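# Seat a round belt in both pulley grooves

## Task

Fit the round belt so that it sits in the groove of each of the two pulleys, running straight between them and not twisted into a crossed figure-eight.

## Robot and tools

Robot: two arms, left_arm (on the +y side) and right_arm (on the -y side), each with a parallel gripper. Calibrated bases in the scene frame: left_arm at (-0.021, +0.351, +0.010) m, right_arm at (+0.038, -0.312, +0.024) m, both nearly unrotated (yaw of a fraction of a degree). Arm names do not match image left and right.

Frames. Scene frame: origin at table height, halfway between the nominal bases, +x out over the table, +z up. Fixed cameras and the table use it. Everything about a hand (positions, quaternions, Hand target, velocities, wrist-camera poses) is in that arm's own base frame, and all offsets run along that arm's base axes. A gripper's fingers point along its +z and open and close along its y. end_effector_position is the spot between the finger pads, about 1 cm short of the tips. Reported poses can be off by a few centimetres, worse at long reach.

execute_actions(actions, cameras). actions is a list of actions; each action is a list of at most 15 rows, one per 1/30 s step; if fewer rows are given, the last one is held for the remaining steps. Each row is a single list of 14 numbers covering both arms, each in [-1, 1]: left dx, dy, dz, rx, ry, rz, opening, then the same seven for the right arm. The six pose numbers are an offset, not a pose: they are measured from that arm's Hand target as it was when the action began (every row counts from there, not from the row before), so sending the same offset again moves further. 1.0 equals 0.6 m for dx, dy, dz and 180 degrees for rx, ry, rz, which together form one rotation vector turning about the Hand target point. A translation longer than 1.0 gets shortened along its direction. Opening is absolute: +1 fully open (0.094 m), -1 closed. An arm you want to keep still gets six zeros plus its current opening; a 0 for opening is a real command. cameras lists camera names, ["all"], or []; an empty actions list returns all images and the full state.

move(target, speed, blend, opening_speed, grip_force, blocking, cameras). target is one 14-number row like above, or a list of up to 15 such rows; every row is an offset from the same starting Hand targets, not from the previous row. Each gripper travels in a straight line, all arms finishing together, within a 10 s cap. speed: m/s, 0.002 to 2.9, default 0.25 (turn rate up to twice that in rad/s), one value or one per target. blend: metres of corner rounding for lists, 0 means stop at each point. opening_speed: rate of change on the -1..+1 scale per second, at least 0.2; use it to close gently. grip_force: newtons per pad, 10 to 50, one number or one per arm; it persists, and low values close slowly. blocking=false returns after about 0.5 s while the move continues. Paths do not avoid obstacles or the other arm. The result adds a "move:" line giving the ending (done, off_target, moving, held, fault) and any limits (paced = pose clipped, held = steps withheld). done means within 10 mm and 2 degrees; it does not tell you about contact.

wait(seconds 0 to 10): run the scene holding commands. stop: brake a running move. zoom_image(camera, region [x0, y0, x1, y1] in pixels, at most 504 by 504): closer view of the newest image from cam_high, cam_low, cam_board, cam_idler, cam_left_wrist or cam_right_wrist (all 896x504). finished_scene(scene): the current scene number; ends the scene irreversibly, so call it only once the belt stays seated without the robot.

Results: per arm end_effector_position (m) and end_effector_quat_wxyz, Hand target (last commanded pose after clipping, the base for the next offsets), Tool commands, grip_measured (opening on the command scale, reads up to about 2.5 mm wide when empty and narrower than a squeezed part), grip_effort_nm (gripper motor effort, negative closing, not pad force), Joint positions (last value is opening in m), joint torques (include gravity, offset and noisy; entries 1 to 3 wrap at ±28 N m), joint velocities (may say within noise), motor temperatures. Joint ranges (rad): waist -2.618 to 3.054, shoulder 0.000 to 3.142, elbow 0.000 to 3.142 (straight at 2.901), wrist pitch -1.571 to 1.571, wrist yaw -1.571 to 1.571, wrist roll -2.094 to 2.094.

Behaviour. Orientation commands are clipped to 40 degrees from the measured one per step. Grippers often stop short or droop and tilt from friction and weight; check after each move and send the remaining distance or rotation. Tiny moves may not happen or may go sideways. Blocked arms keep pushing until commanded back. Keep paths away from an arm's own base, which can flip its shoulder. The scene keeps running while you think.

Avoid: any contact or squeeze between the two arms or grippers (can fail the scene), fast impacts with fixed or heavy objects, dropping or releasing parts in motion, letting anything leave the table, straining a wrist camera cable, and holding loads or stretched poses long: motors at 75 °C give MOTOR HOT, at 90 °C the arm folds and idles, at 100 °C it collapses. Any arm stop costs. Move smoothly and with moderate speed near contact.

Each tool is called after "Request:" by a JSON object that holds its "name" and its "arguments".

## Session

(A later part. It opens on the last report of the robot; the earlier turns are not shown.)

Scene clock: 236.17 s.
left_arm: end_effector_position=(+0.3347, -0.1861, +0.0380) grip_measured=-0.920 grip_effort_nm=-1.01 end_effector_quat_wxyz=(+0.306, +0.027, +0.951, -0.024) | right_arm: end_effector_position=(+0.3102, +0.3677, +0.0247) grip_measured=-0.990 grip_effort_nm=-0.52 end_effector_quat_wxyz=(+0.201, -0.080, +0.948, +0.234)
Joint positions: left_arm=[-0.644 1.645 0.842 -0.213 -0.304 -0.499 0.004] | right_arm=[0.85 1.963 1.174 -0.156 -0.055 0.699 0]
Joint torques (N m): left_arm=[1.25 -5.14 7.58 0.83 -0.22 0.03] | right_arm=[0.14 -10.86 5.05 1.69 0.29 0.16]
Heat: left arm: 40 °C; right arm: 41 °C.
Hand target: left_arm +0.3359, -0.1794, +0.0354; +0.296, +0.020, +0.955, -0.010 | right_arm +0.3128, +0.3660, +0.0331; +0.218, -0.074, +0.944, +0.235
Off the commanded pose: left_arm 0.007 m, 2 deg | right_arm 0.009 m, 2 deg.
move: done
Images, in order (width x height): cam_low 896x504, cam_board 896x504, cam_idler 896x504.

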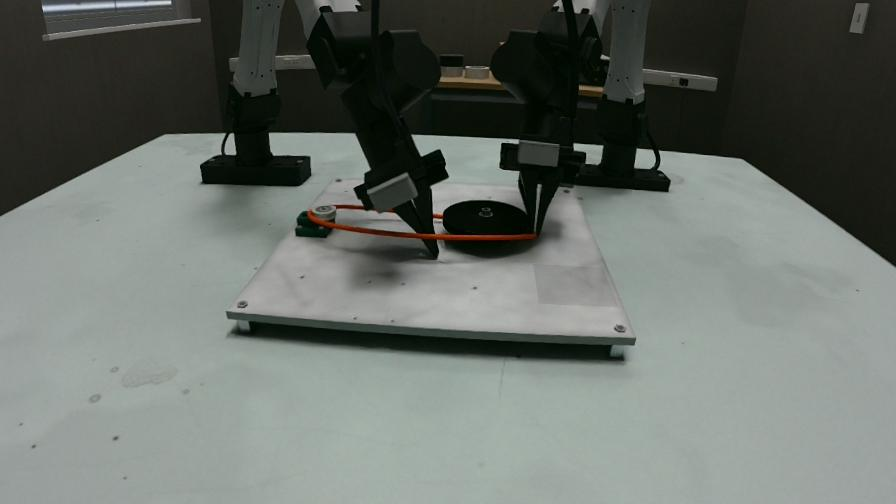

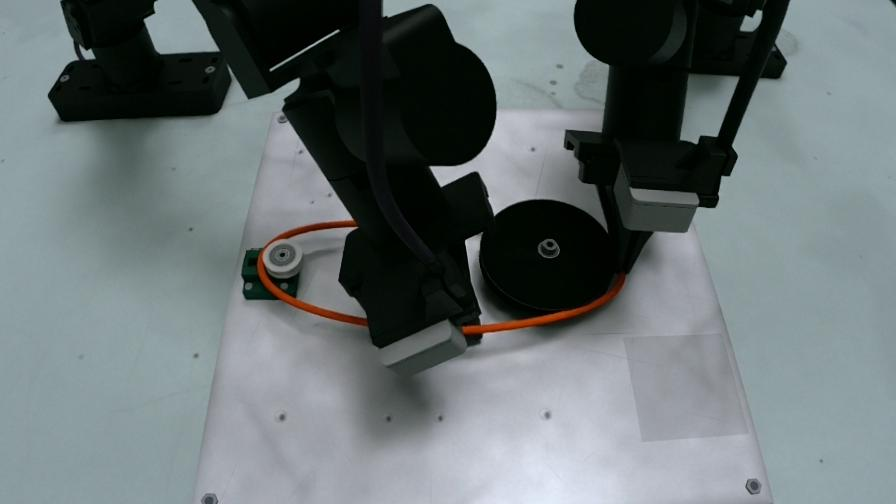

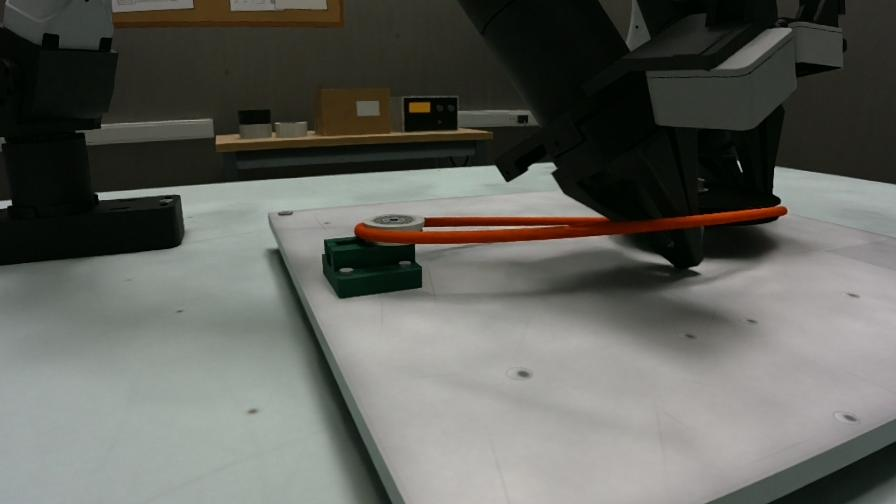

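Great: level all around. Withdraw the finger inward and raise left slightly.

Request:
{"name": "move", "arguments": {"target": [[0,0,0,0,0,0,-0.96,-0.045,-0.015,0,0,0,0,-1]], "speed": 0.08, "cameras": ["cam_low","cam_board","cam_idler"]}}

Request:
{"name": "zoom_image", "arguments": {"camera": "cam_idler", "region": [560, 120, 820, 270]}}

Request:
{"name": "zoom_image", "arguments": {"camera": "cam_low", "region": [430, 180, 550, 260]}}

Scene clock: 237.60 s.
left_arm: end_effector_position=(+0.3342, -0.1860, +0.0377) grip_measured=-0.920 grip_effort_nm=-1.01 end_effector_quat_wxyz=(+0.305, +0.028, +0.952, -0.024) | right_arm: end_effector_position=(+0.2848, +0.3573, +0.0242) grip_measured=-0.990 grip_effort_nm=-0.52 end_effector_quat_wxyz=(+0.203, -0.079, +0.948, +0.231)
Joint positions: left_arm=[-0.644 1.645 0.842 -0.215 -0.302 -0.499 0.004] | right_arm=[0.888 1.885 1.061 -0.122 -0.025 0.731 0]
Joint torques (N m): left_arm=[1.24 -5.12 7.58 0.85 -0.24 0.03] | right_arm=[0.28 -10.19 5.12 1.69 0.29 0.17]
Heat: left arm: 39 °C; right arm: 41 °C.
Hand target: left_arm +0.3359, -0.1794, +0.0354; +0.296, +0.020, +0.955, -0.010 | right_arm +0.2859, +0.3570, +0.0333; +0.218, -0.074, +0.944, +0.235
Off the commanded pose: left_arm 0.007 m, 2 deg | right_arm 0.009 m, 2 deg.
move: done
Images, in order (width x height): cam_low 896x504, cam_board 896x504, cam_idler 896x504.

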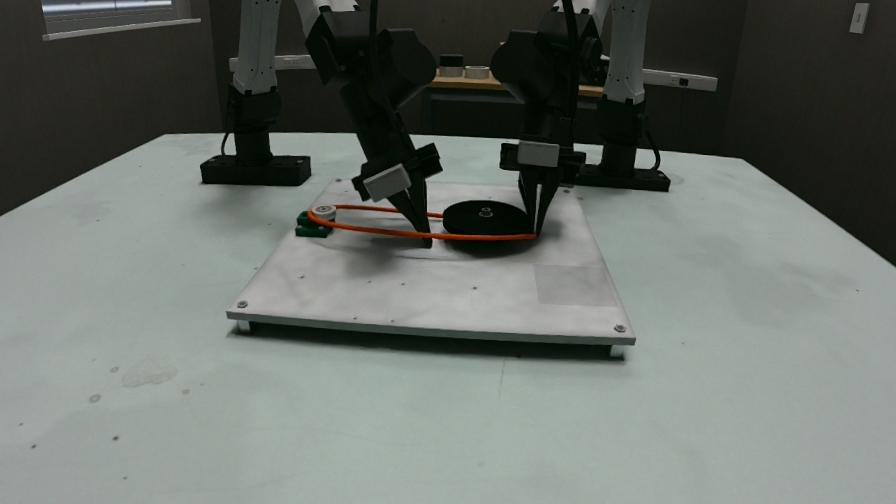

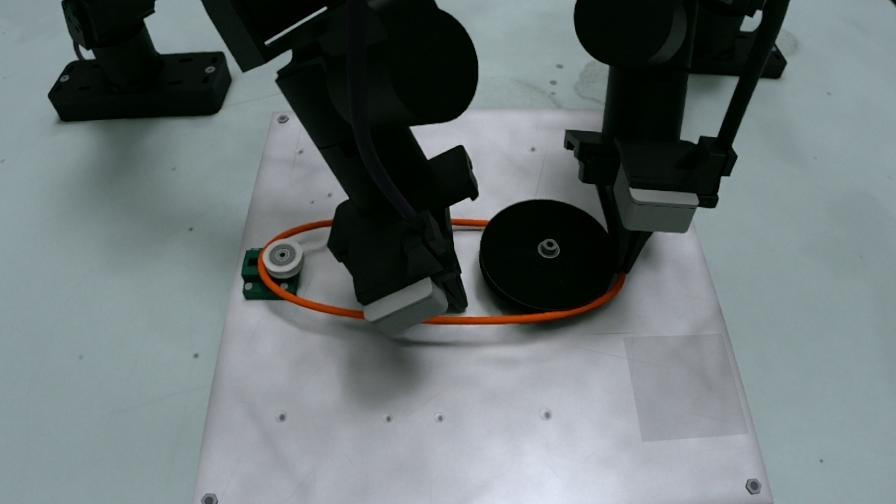

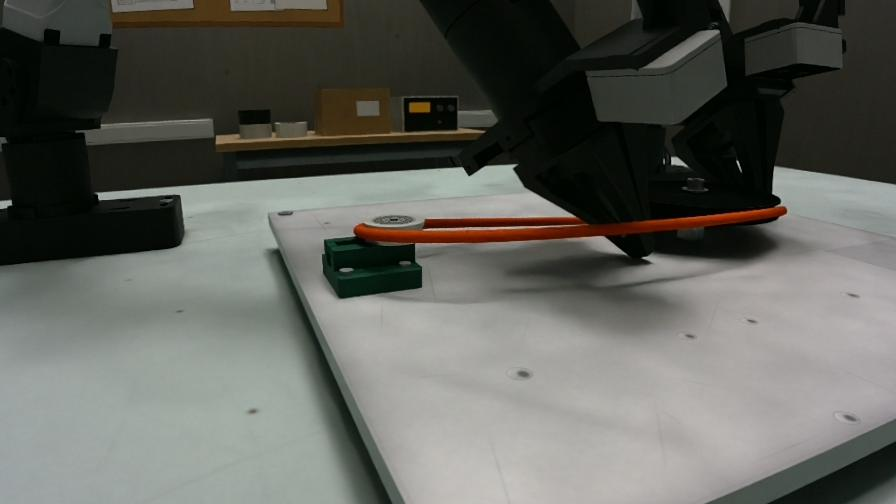

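Scaled by 1.938 from the camera's 896x504 image, which has a finer 1280x720 frame.

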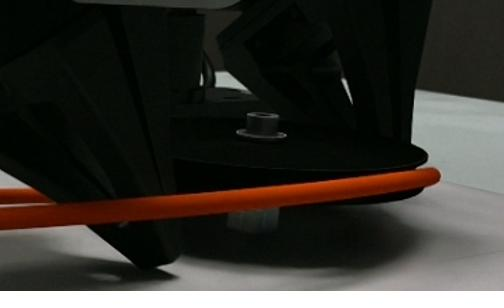

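Scaled by 4.200 from the camera's 896x504 image, which has a finer 1280x720 frame.

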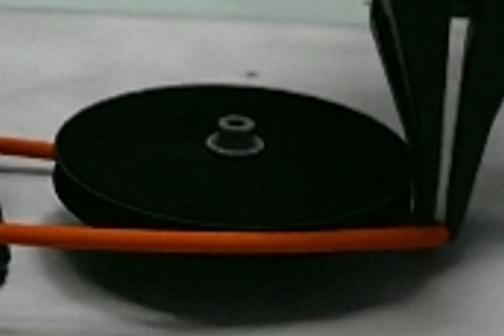

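Request:
{"name": "move", "arguments": {"target": [[0,-0.005,0.015,0,0,0,-0.96,0,0,0,0,0,0,-1],[0,-0.005,0.015,0,0,0,-0.8,0,0,0,0,0,0,-1]], "speed": 0.08, "opening_speed": 0.3, "cameras": ["cam_low","cam_board","cam_idler"]}}

Request:
{"name": "zoom_image", "arguments": {"camera": "cam_idler", "region": [560, 120, 820, 270]}}

Request:
{"name": "zoom_image", "arguments": {"camera": "cam_low", "region": [430, 180, 550, 260]}}

Request:
{"name": "zoom_image", "arguments": {"camera": "cam_board", "region": [420, 130, 680, 340]}}

Scene clock: 240.00 s.
left_arm: end_effector_position=(+0.3314, -0.1844, +0.0387) grip_measured=-0.802 grip_effort_nm=0.14 end_effector_quat_wxyz=(+0.293, +0.029, +0.956, -0.017) | right_arm: end_effector_position=(+0.2848, +0.3573, +0.0242) grip_measured=-0.990 grip_effort_nm=-0.52 end_effector_quat_wxyz=(+0.203, -0.078, +0.948, +0.231)
Joint positions: left_arm=[-0.644 1.645 0.864 -0.268 -0.3 -0.503 0.009] | right_arm=[0.888 1.885 1.061 -0.122 -0.025 0.731 0]
Joint torques (N m): left_arm=[0.47 -6.16 8.09 0.91 -0.31 -0.01] | right_arm=[0.27 -10.3 5.16 1.69 0.28 0.16]
Heat: left arm: 39 °C; right arm: 41 °C.
Hand target: left_arm +0.3359, -0.1824, +0.0444; +0.296, +0.020, +0.955, -0.010 | right_arm +0.2859, +0.3570, +0.0333; +0.218, -0.074, +0.944, +0.235
Off the commanded pose: left_arm 0.008 m, 1 deg | right_arm 0.009 m, 2 deg.
move: done
Images, in order (width x height): cam_low 896x504, cam_board 896x504, cam_idler 896x504.

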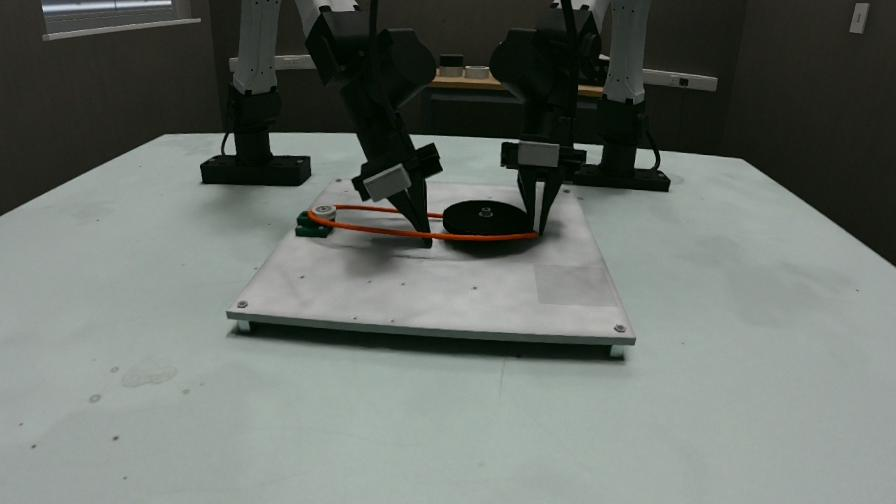

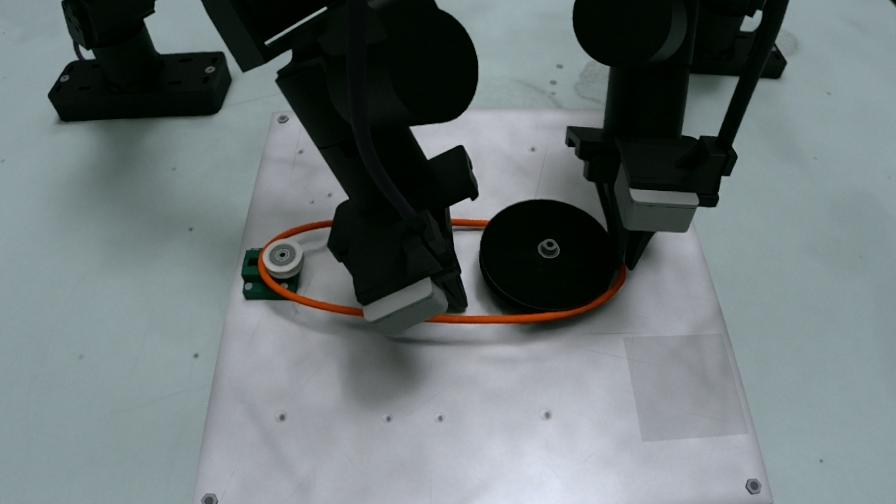

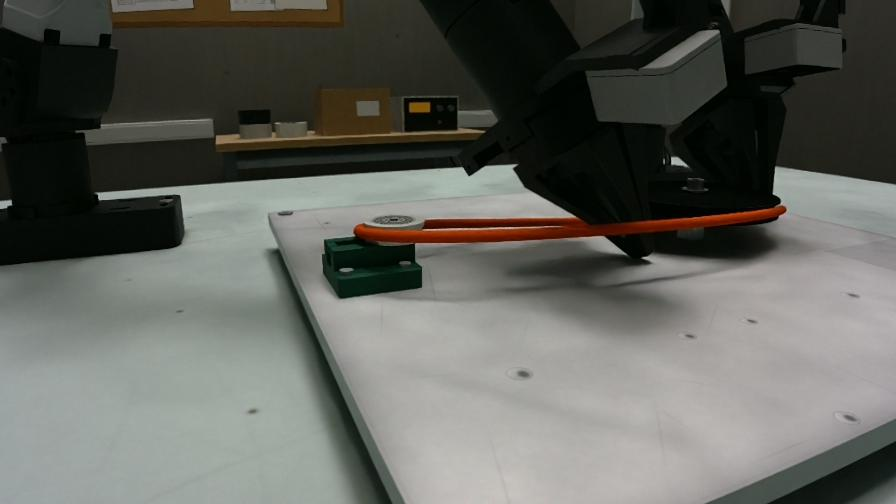

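Scaled by 1.938 from the camera's 896x504 image, which has a finer 1280x720 frame.

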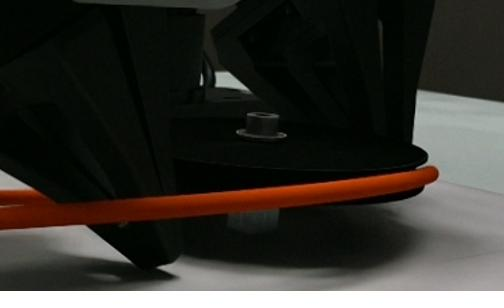

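Scaled by 4.200 from the camera's 896x504 image, which has a finer 1280x720 frame.

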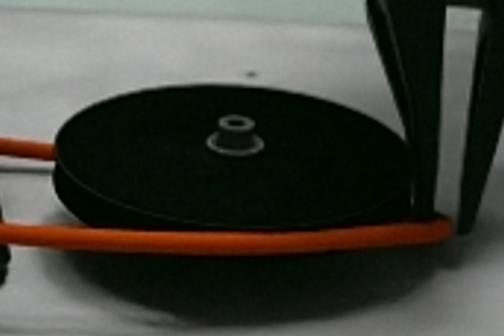

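Scaled by 1.938 from the camera's 896x504 image, which has a finer 1280x720 frame.

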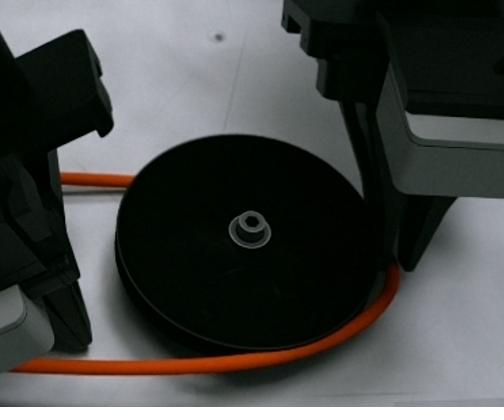

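Request:
{"name": "move", "arguments": {"target": [[-0.03,-0.004,0.09,0,0,0,-0.8,-0.01,-0.02,0.1,0,0,0,-1]], "speed": 0.25, "cameras": ["cam_low","cam_board","cam_idler"]}}

Request:
{"name": "zoom_image", "arguments": {"camera": "cam_idler", "region": [560, 120, 820, 270]}}

Request:
{"name": "zoom_image", "arguments": {"camera": "cam_low", "region": [430, 180, 550, 260]}}

Request:
{"name": "zoom_image", "arguments": {"camera": "cam_board", "region": [420, 130, 680, 340]}}

Scene clock: 242.33 s.
left_arm: end_effector_position=(+0.3084, -0.1779, +0.0775) grip_measured=-0.802 grip_effort_nm=0.12 end_effector_quat_wxyz=(+0.267, +0.031, +0.963, +0.002) | right_arm: end_effector_position=(+0.2735, +0.3433, +0.0790) grip_measured=-0.990 grip_effort_nm=-0.53 end_effector_quat_wxyz=(+0.202, -0.078, +0.949, +0.230)
Joint positions: left_arm=[-0.676 1.536 0.957 -0.546 -0.317 -0.54 0.009] | right_arm=[0.888 1.724 1.103 -0.327 -0.025 0.731 0]
Joint torques (N m): left_arm=[-0.7 -7.64 9.09 1.12 -0.37 -0.07] | right_arm=[-0.39 -8.4 8.21 1.47 0.25 0.11]
Heat: left arm: 39 °C; right arm: 41 °C.
Hand target: left_arm +0.3179, -0.1848, +0.0983; +0.296, +0.021, +0.955, -0.010 | right_arm +0.2799, +0.3450, +0.0933; +0.218, -0.074, +0.944, +0.235
Off the commanded pose: left_arm 0.024 m, 4 deg | right_arm 0.016 m, 2 deg.
move: off_target (left_arm, right_arm)
Images, in order (width x height): cam_low 896x504, cam_board 896x504, cam_idler 896x504.

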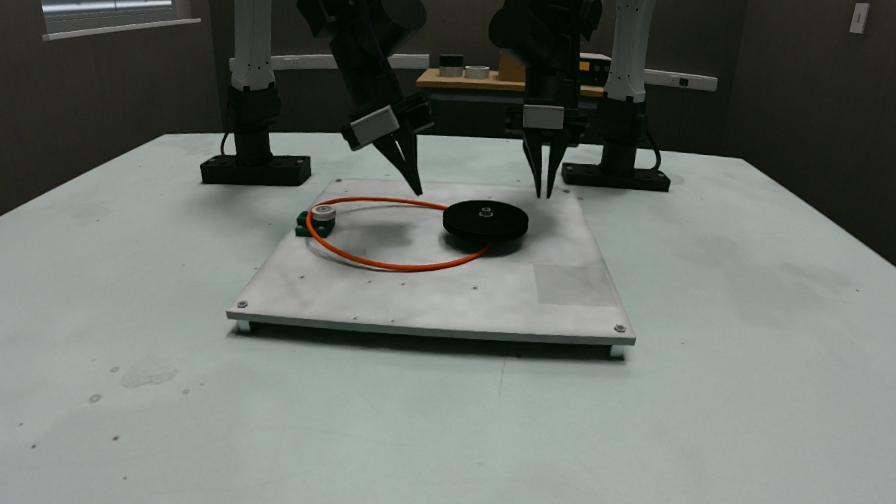

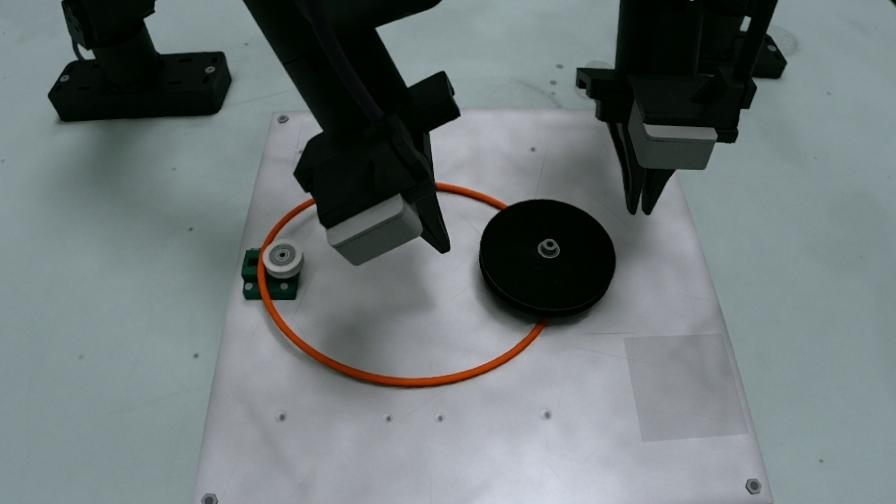

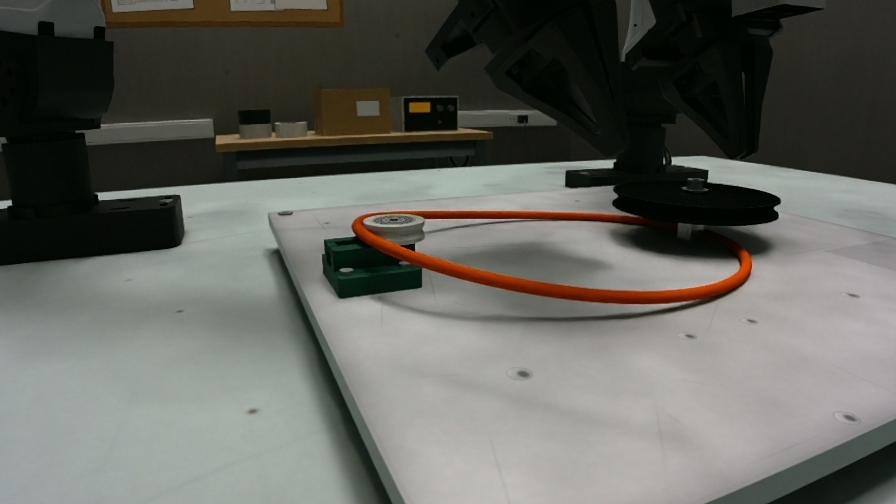

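Scaled by 1.938 from the camera's 896x504 image, which has a finer 1280x720 frame.

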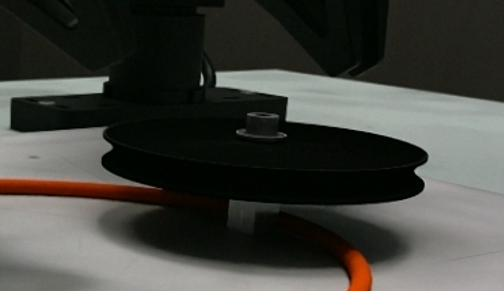

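Scaled by 4.200 from the camera's 896x504 image, which has a finer 1280x720 frame.

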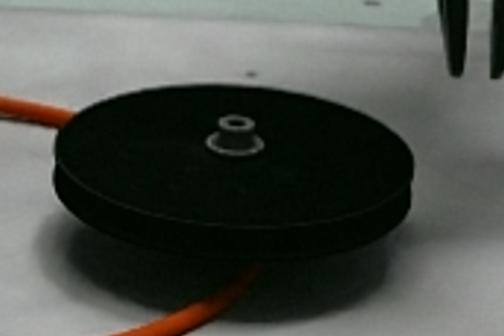

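Scaled by 1.938 from the camera's 896x504 image, which has a finer 1280x720 frame.

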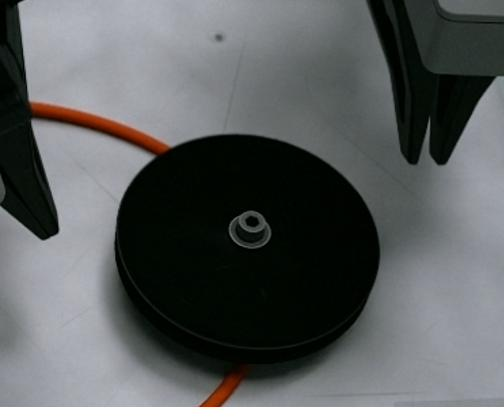

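Request:
{"name": "move", "arguments": {"target": [[0,0,0.1,0,0,0,-0.4,-0.03,-0.2,0.1,0,0,0,-1],[0.125,-0.19,0.1,0.058,0.118,-0.275,-0.4,-0.03,-0.25,0.1,0,0,0,-1]], "speed": 0.3, "cameras": ["cam_low","cam_board","cam_idler","cam_left_wrist"]}}

Scene clock: 250.63 s.
left_arm: end_effector_position=(+0.3894, -0.2974, +0.1519) grip_measured=-0.402 grip_effort_nm=0.14 end_effector_quat_wxyz=(+0.086, +0.436, +0.895, -0.045) | right_arm: end_effector_position=(+0.2672, +0.1978, +0.1547) grip_measured=-0.990 grip_effort_nm=-0.52 end_effector_quat_wxyz=(+0.223, -0.072, +0.944, +0.232)
Joint positions: left_arm=[-0.632 2.392 2.569 -1.561 0.057 0.269 0.028] | right_arm=[0.526 1.246 0.962 -0.663 -0.213 0.444 0]
Joint torques (N m): left_arm=[0.81 -10.51 8.51 0.55 0.26 0.24] | right_arm=[-0.79 -5.12 5.86 1.43 -0.18 0.01]
Heat: left arm: 40 °C; right arm: 41 °C.
Hand target: left_arm +0.3929, -0.2988, +0.1584; +0.086, +0.439, +0.893, -0.051 | right_arm +0.2620, +0.1950, +0.1534; +0.218, -0.074, +0.944, +0.235
Off the commanded pose: left_arm 0.007 m, 1 deg | right_arm 0.006 m, 1 deg.
joint sent to its limit (left arm) — joint 4 (wrist pitch), lower limit. The joint targets still meet the commanded pose.
move: done
camera_calibration:
cam_left_wrist: T_world_to_cam=[[-0.787989, -0.615686, 0.00200287, 0.122301], [-0.599801, 0.768386, 0.223209, 0.469164], [-0.138966, 0.174685, -0.974768, 0.340503], [0, 0, 0, 1]] pos_world=[0.425095, -0.344681, 0.226945]
Images, in order (width x height): cam_low 896x504, cam_board 896x504, cam_idler 896x504, cam_left_wrist 896x504.

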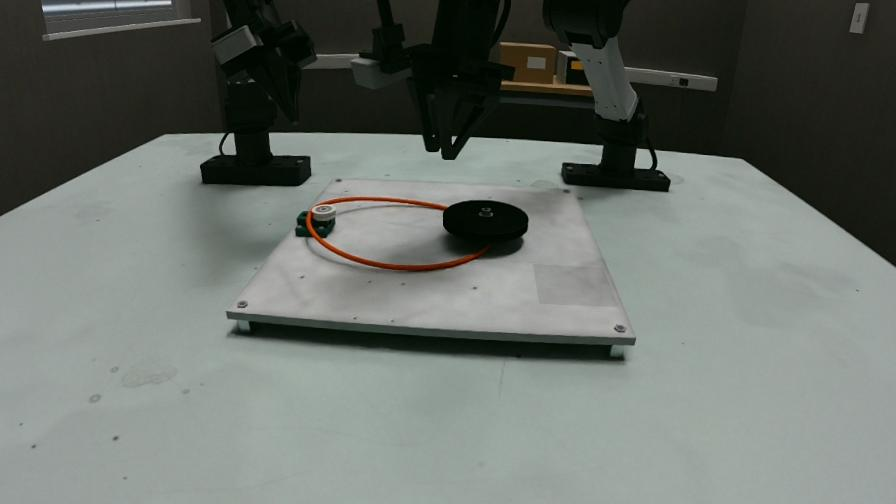

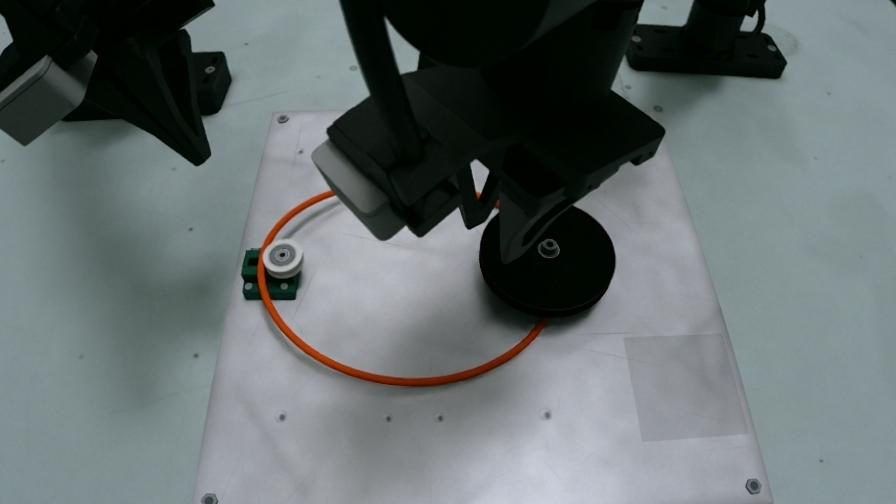

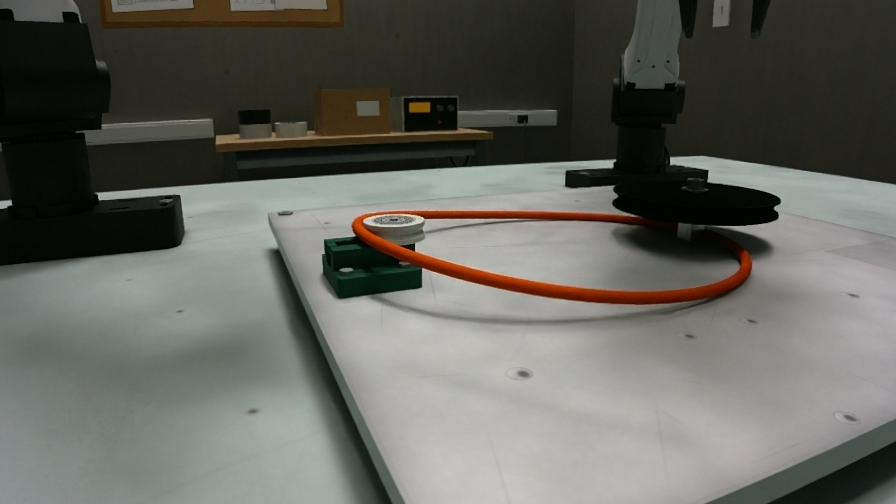

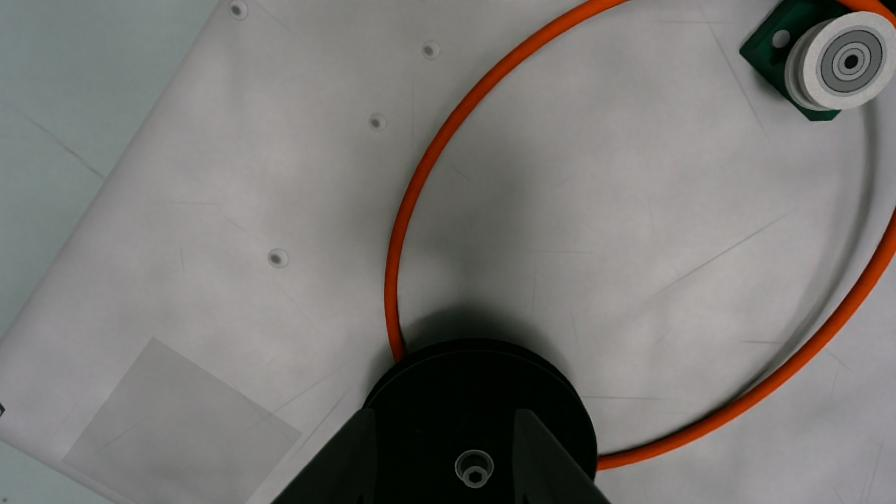

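Request:
{"name": "move", "arguments": {"target": [[0.029,0.026,-0.165,0,0,0,-0.4,0,0,0,0,0,0,-1]], "speed": 0.2, "cameras": ["cam_low","cam_board","cam_idler","cam_left_wrist"]}}

Request:
{"name": "zoom_image", "arguments": {"camera": "cam_idler", "region": [560, 120, 820, 320]}}

Scene clock: 253.73 s.
left_arm: end_effector_position=(+0.4065, -0.2806, +0.0360) grip_measured=-0.402 grip_effort_nm=0.14 end_effector_quat_wxyz=(+0.058, +0.435, +0.898, -0.042) | right_arm: end_effector_position=(+0.2672, +0.1978, +0.1547) grip_measured=-0.990 grip_effort_nm=-0.52 end_effector_quat_wxyz=(+0.223, -0.072, +0.944, +0.232)
Joint positions: left_arm=[-0.58 2.379 2.082 -1.148 0.067 0.318 0.028] | right_arm=[0.526 1.246 0.962 -0.663 -0.213 0.444 0]
Joint torques (N m): left_arm=[0.57 -15.88 5.03 0.63 0.26 0.26] | right_arm=[-0.72 -5.04 5.83 1.43 -0.17 -0.01]
Heat: left arm: 41 °C; right arm: 40 °C.
Hand target: left_arm +0.4103, -0.2832, +0.0595; +0.086, +0.439, +0.893, -0.052 | right_arm +0.2620, +0.1950, +0.1534; +0.218, -0.074, +0.944, +0.235
Off the commanded pose: left_arm 0.024 m, 4 deg | right_arm 0.006 m, 1 deg.
move: off_target (left_arm)
camera_calibration:
cam_left_wrist: T_world_to_cam=[[-0.78611, -0.617732, 0.0209264, 0.144412], [-0.589475, 0.759473, 0.275171, 0.48383], [-0.185875, 0.203979, -0.961167, 0.25386], [0, 0, 0, 1]] pos_world=[0.445916, -0.330031, 0.107844]
Images, in order (width x height): cam_low 896x504, cam_board 896x504, cam_idler 896x504, cam_left_wrist 896x504.

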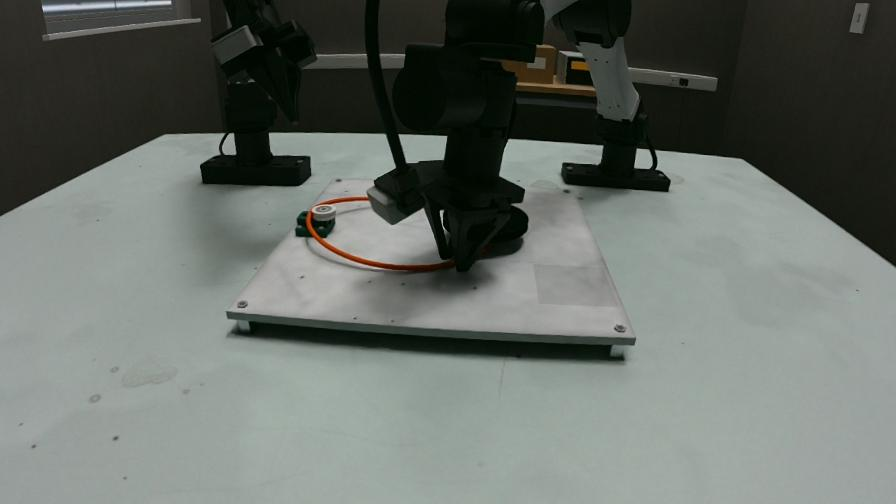

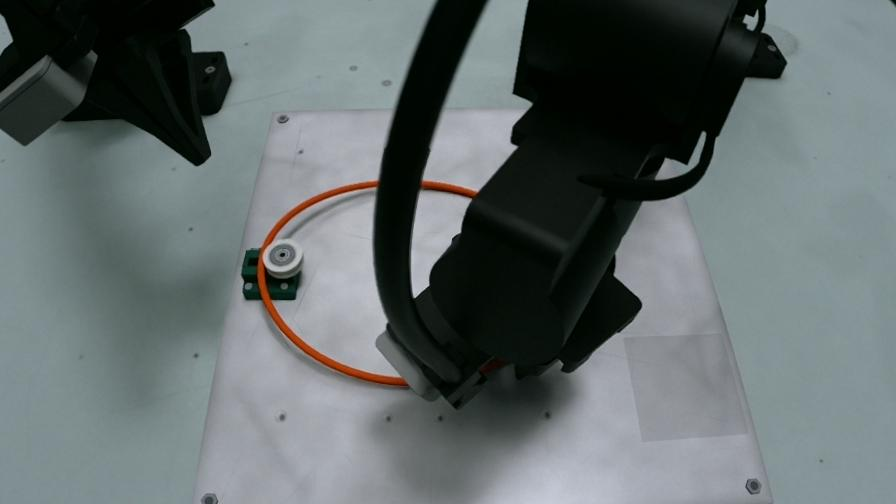

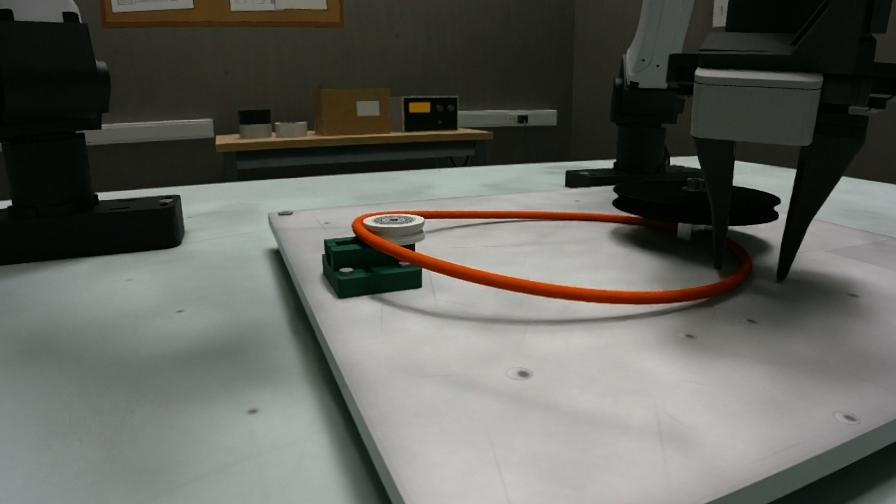

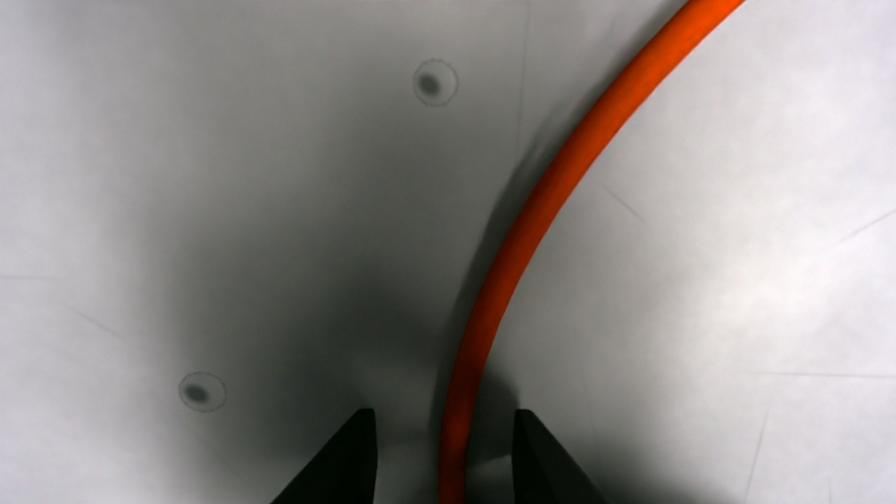

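Scaled by 1.938 from the camera's 896x504 image, which has a finer 1280x720 frame.

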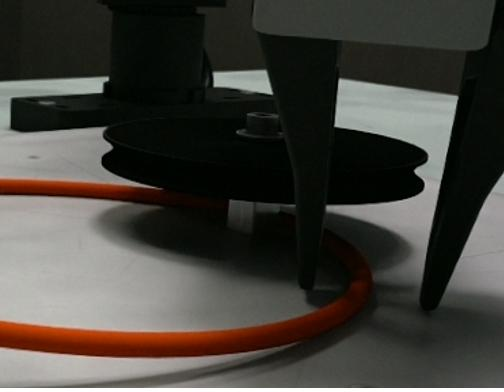

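Request:
{"name": "move", "arguments": {"target": [[0,0,-0.008,0,0,0,-0.4,0,0,0,0,0,0,-1],[0,0,-0.008,0,0,0,-0.96,0,0,0,0,0,0,-1]], "speed": 0.1, "opening_speed": 0.5}}

Request:
{"name": "move", "arguments": {"target": [[0.005,-0.005,0.03,0,0,0,-0.96,0,0,0,0,0,0,-1],[-0.02,0.12,0.025,0,0,0.13,-0.96,0,0,0,0,0,0,-1],[-0.06,0.165,0.025,0,0,0.2,-0.96,0,0,0,0,0,0,-1]], "speed": 0.12, "blend": [0.01,0.02,0], "cameras": ["cam_low","cam_board","cam_idler"]}}

Request:
{"name": "zoom_image", "arguments": {"camera": "cam_idler", "region": [560, 120, 820, 320]}}

Scene clock: 257.47 s.
left_arm: end_effector_position=(+0.4075, -0.2813, +0.0350) grip_measured=-0.914 grip_effort_nm=-0.95 end_effector_quat_wxyz=(+0.063, +0.436, +0.897, -0.042) | right_arm: end_effector_position=(+0.2672, +0.1978, +0.1547) grip_measured=-0.990 grip_effort_nm=-0.52 end_effector_quat_wxyz=(+0.223, -0.072, +0.944, +0.232)
Joint positions: left_arm=[-0.58 2.373 2.066 -1.128 0.067 0.319 0.004] | right_arm=[0.526 1.246 0.962 -0.663 -0.213 0.444 0]
Joint torques (N m): left_arm=[0.58 -15.24 4.96 0.65 0.26 0.25] | right_arm=[-0.85 -4.82 5.86 1.45 -0.23 -0.01]
Motor temperatures (°C): left_arm=[27 45 35 35 26 25 29] | right_arm=[26 40 36 32 24 27 27]
Heat: left arm: 45 °C; right arm: 40 °C.
Hand target: left_arm +0.4103, -0.2831, +0.0545; +0.086, +0.439, +0.893, -0.051 | right_arm +0.2620, +0.1950, +0.1534; +0.218, -0.074, +0.944, +0.235
Off the commanded pose: left_arm 0.020 m, 3 deg | right_arm 0.006 m, 1 deg.
move: off_target (left_arm); target 2's new opening was sent with left_arm's hand 0.020 m and 3 deg from that target

Scene clock: 260.87 s.
left_arm: end_effector_position=(+0.3662, -0.1952, +0.0512) grip_measured=-0.917 grip_effort_nm=-1.01 end_effector_quat_wxyz=(+0.068, +0.157, +0.985, -0.033) | right_arm: end_effector_position=(+0.2672, +0.1978, +0.1547) grip_measured=-0.990 grip_effort_nm=-0.52 end_effector_quat_wxyz=(+0.223, -0.072, +0.944, +0.232)
Joint positions: left_arm=[-0.482 2.009 1.544 -0.956 0.019 -0.166 0.004] | right_arm=[0.526 1.246 0.962 -0.663 -0.213 0.444 0]
Joint torques (N m): left_arm=[1.69 -13.29 5.24 0.62 -0.35 -0.02] | right_arm=[-0.87 -5.14 5.89 1.43 -0.17 -0.05]
Heat: left arm: 47 °C; right arm: 39 °C.
Hand target: left_arm +0.3743, -0.1842, +0.0696; +0.098, +0.142, +0.985, -0.022 | right_arm +0.2620, +0.1950, +0.1534; +0.218, -0.074, +0.944, +0.235
Off the commanded pose: left_arm 0.023 m, 4 deg | right_arm 0.006 m, 1 deg.
move: off_target (left_arm); blend cut to 0.0094 m at target 1
Images, in order (width x height): cam_low 896x504, cam_board 896x504, cam_idler 896x504.

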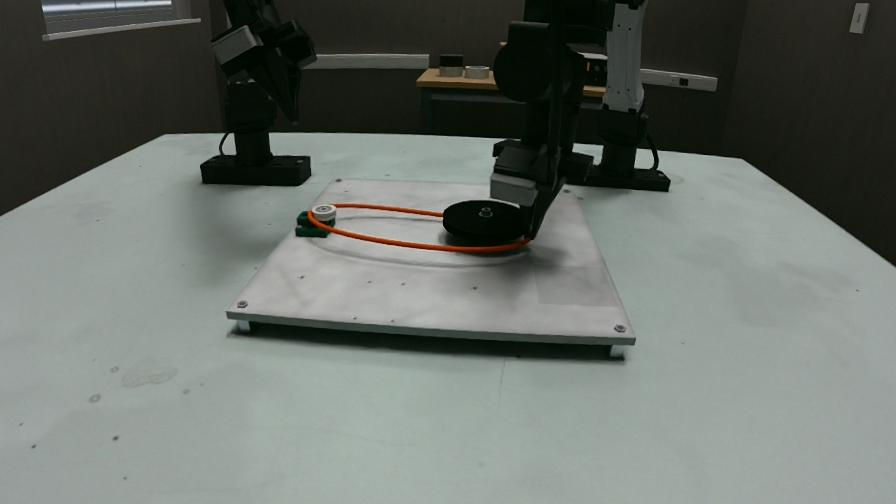

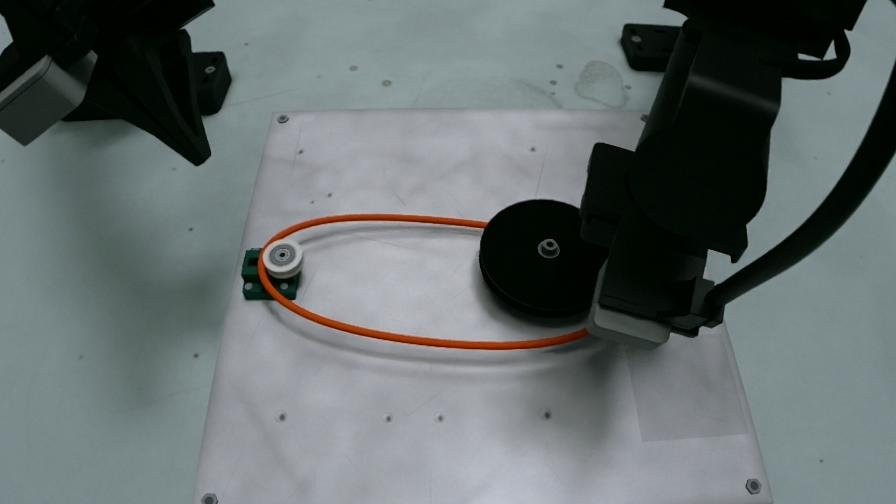

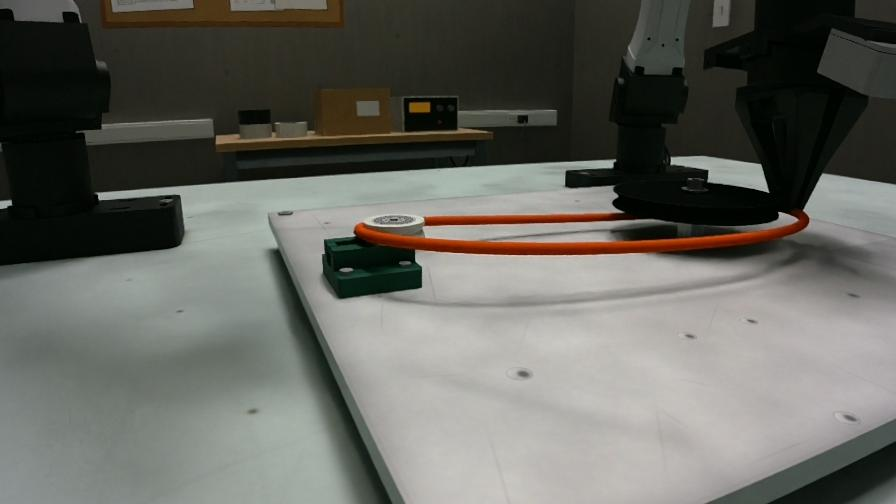

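Scaled by 1.938 from the camera's 896x504 image, which has a finer 1280x720 frame.

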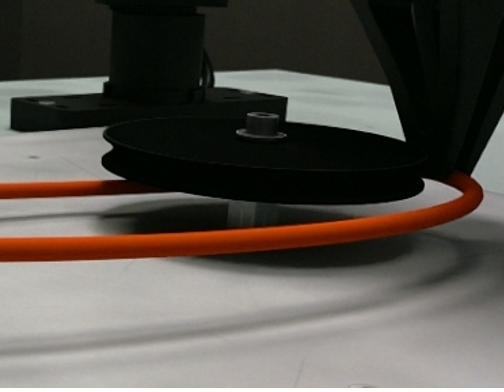

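Request:
{"name": "move", "arguments": {"target": [[-0.04,0.03,0.006,0,0,0.075,-0.96,0.05,0.26,-0.05,0,0,0,-1],[-0.04,0.03,0.006,0,0,0.075,-0.96,0.045,0.265,-0.2,0,0,0,-1]], "speed": 0.2, "cameras": ["cam_low","cam_board","cam_idler"]}}

Request:
{"name": "zoom_image", "arguments": {"camera": "cam_idler", "region": [560, 120, 820, 320]}}

Request:
{"name": "zoom_image", "arguments": {"camera": "cam_board", "region": [420, 130, 680, 340]}}

Scene clock: 264.57 s.
left_arm: end_effector_position=(+0.3462, -0.1800, +0.0584) grip_measured=-0.917 grip_effort_nm=-1.01 end_effector_quat_wxyz=(+0.074, +0.039, +0.996, -0.032) | right_arm: end_effector_position=(+0.2880, +0.3532, +0.0360) grip_measured=-0.990 grip_effort_nm=-0.52 end_effector_quat_wxyz=(+0.212, -0.078, +0.945, +0.238)
Joint positions: left_arm=[-0.482 1.901 1.42 -0.93 -0.006 -0.404 0.004] | right_arm=[0.875 1.848 1.05 -0.126 -0.03 0.721 0]
Joint torques (N m): left_arm=[0.96 -12.14 5.16 0.49 -0.62 -0.06] | right_arm=[0.29 -7.15 5.7 1.7 0.27 0.16]
Heat: left arm: 49 °C; right arm: 39 °C.
Hand target: left_arm +0.3503, -0.1661, +0.0732; +0.100, +0.025, +0.995, -0.011 | right_arm +0.2889, +0.3540, +0.0333; +0.218, -0.074, +0.944, +0.235
Off the commanded pose: left_arm 0.021 m, 4 deg | right_arm 0.003 m, 1 deg.
move: off_target (left_arm)
Images, in order (width x height): cam_low 896x504, cam_board 896x504, cam_idler 896x504.

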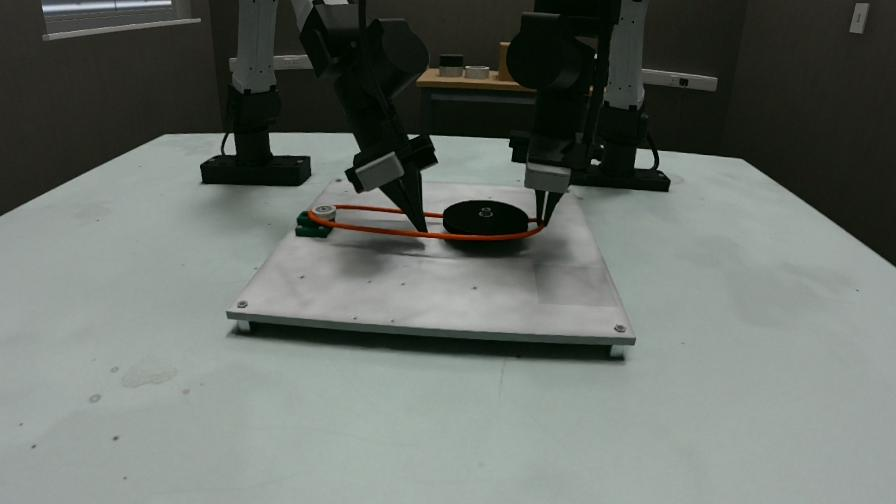

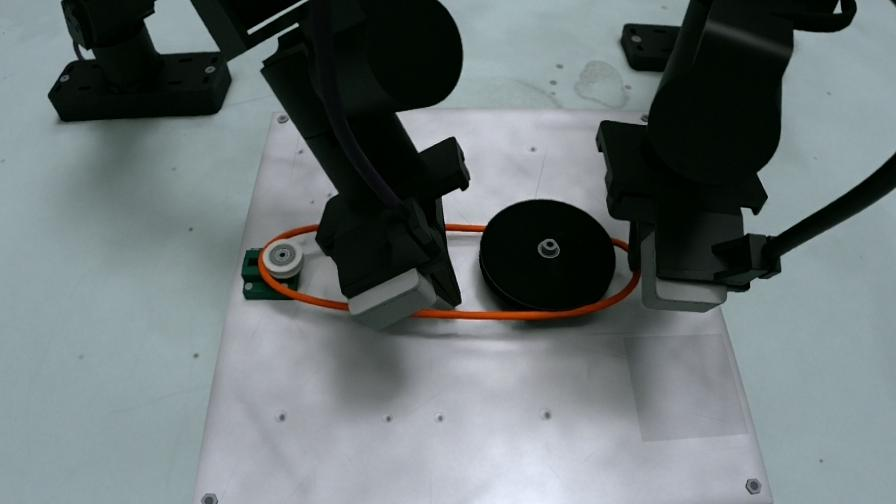

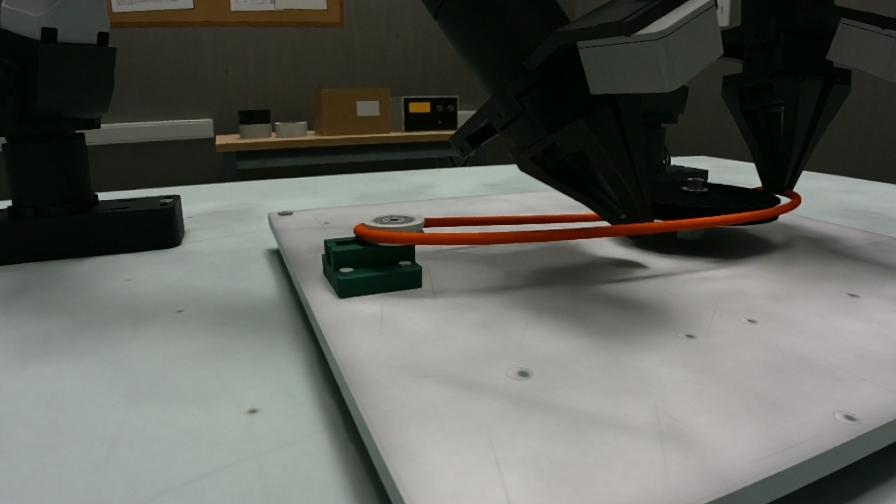

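Scaled by 1.938 from the camera's 896x504 image, which has a finer 1280x720 frame.

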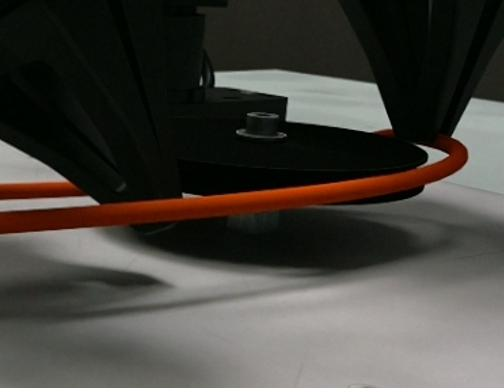

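Scaled by 1.938 from the camera's 896x504 image, which has a finer 1280x720 frame.

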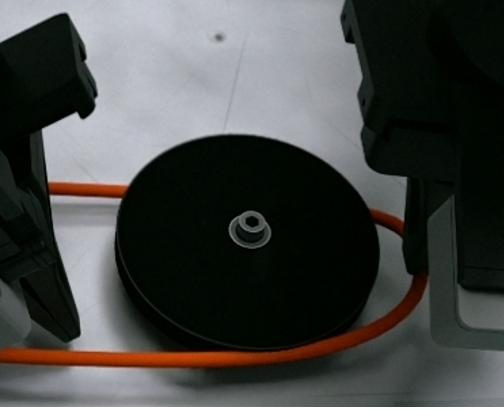

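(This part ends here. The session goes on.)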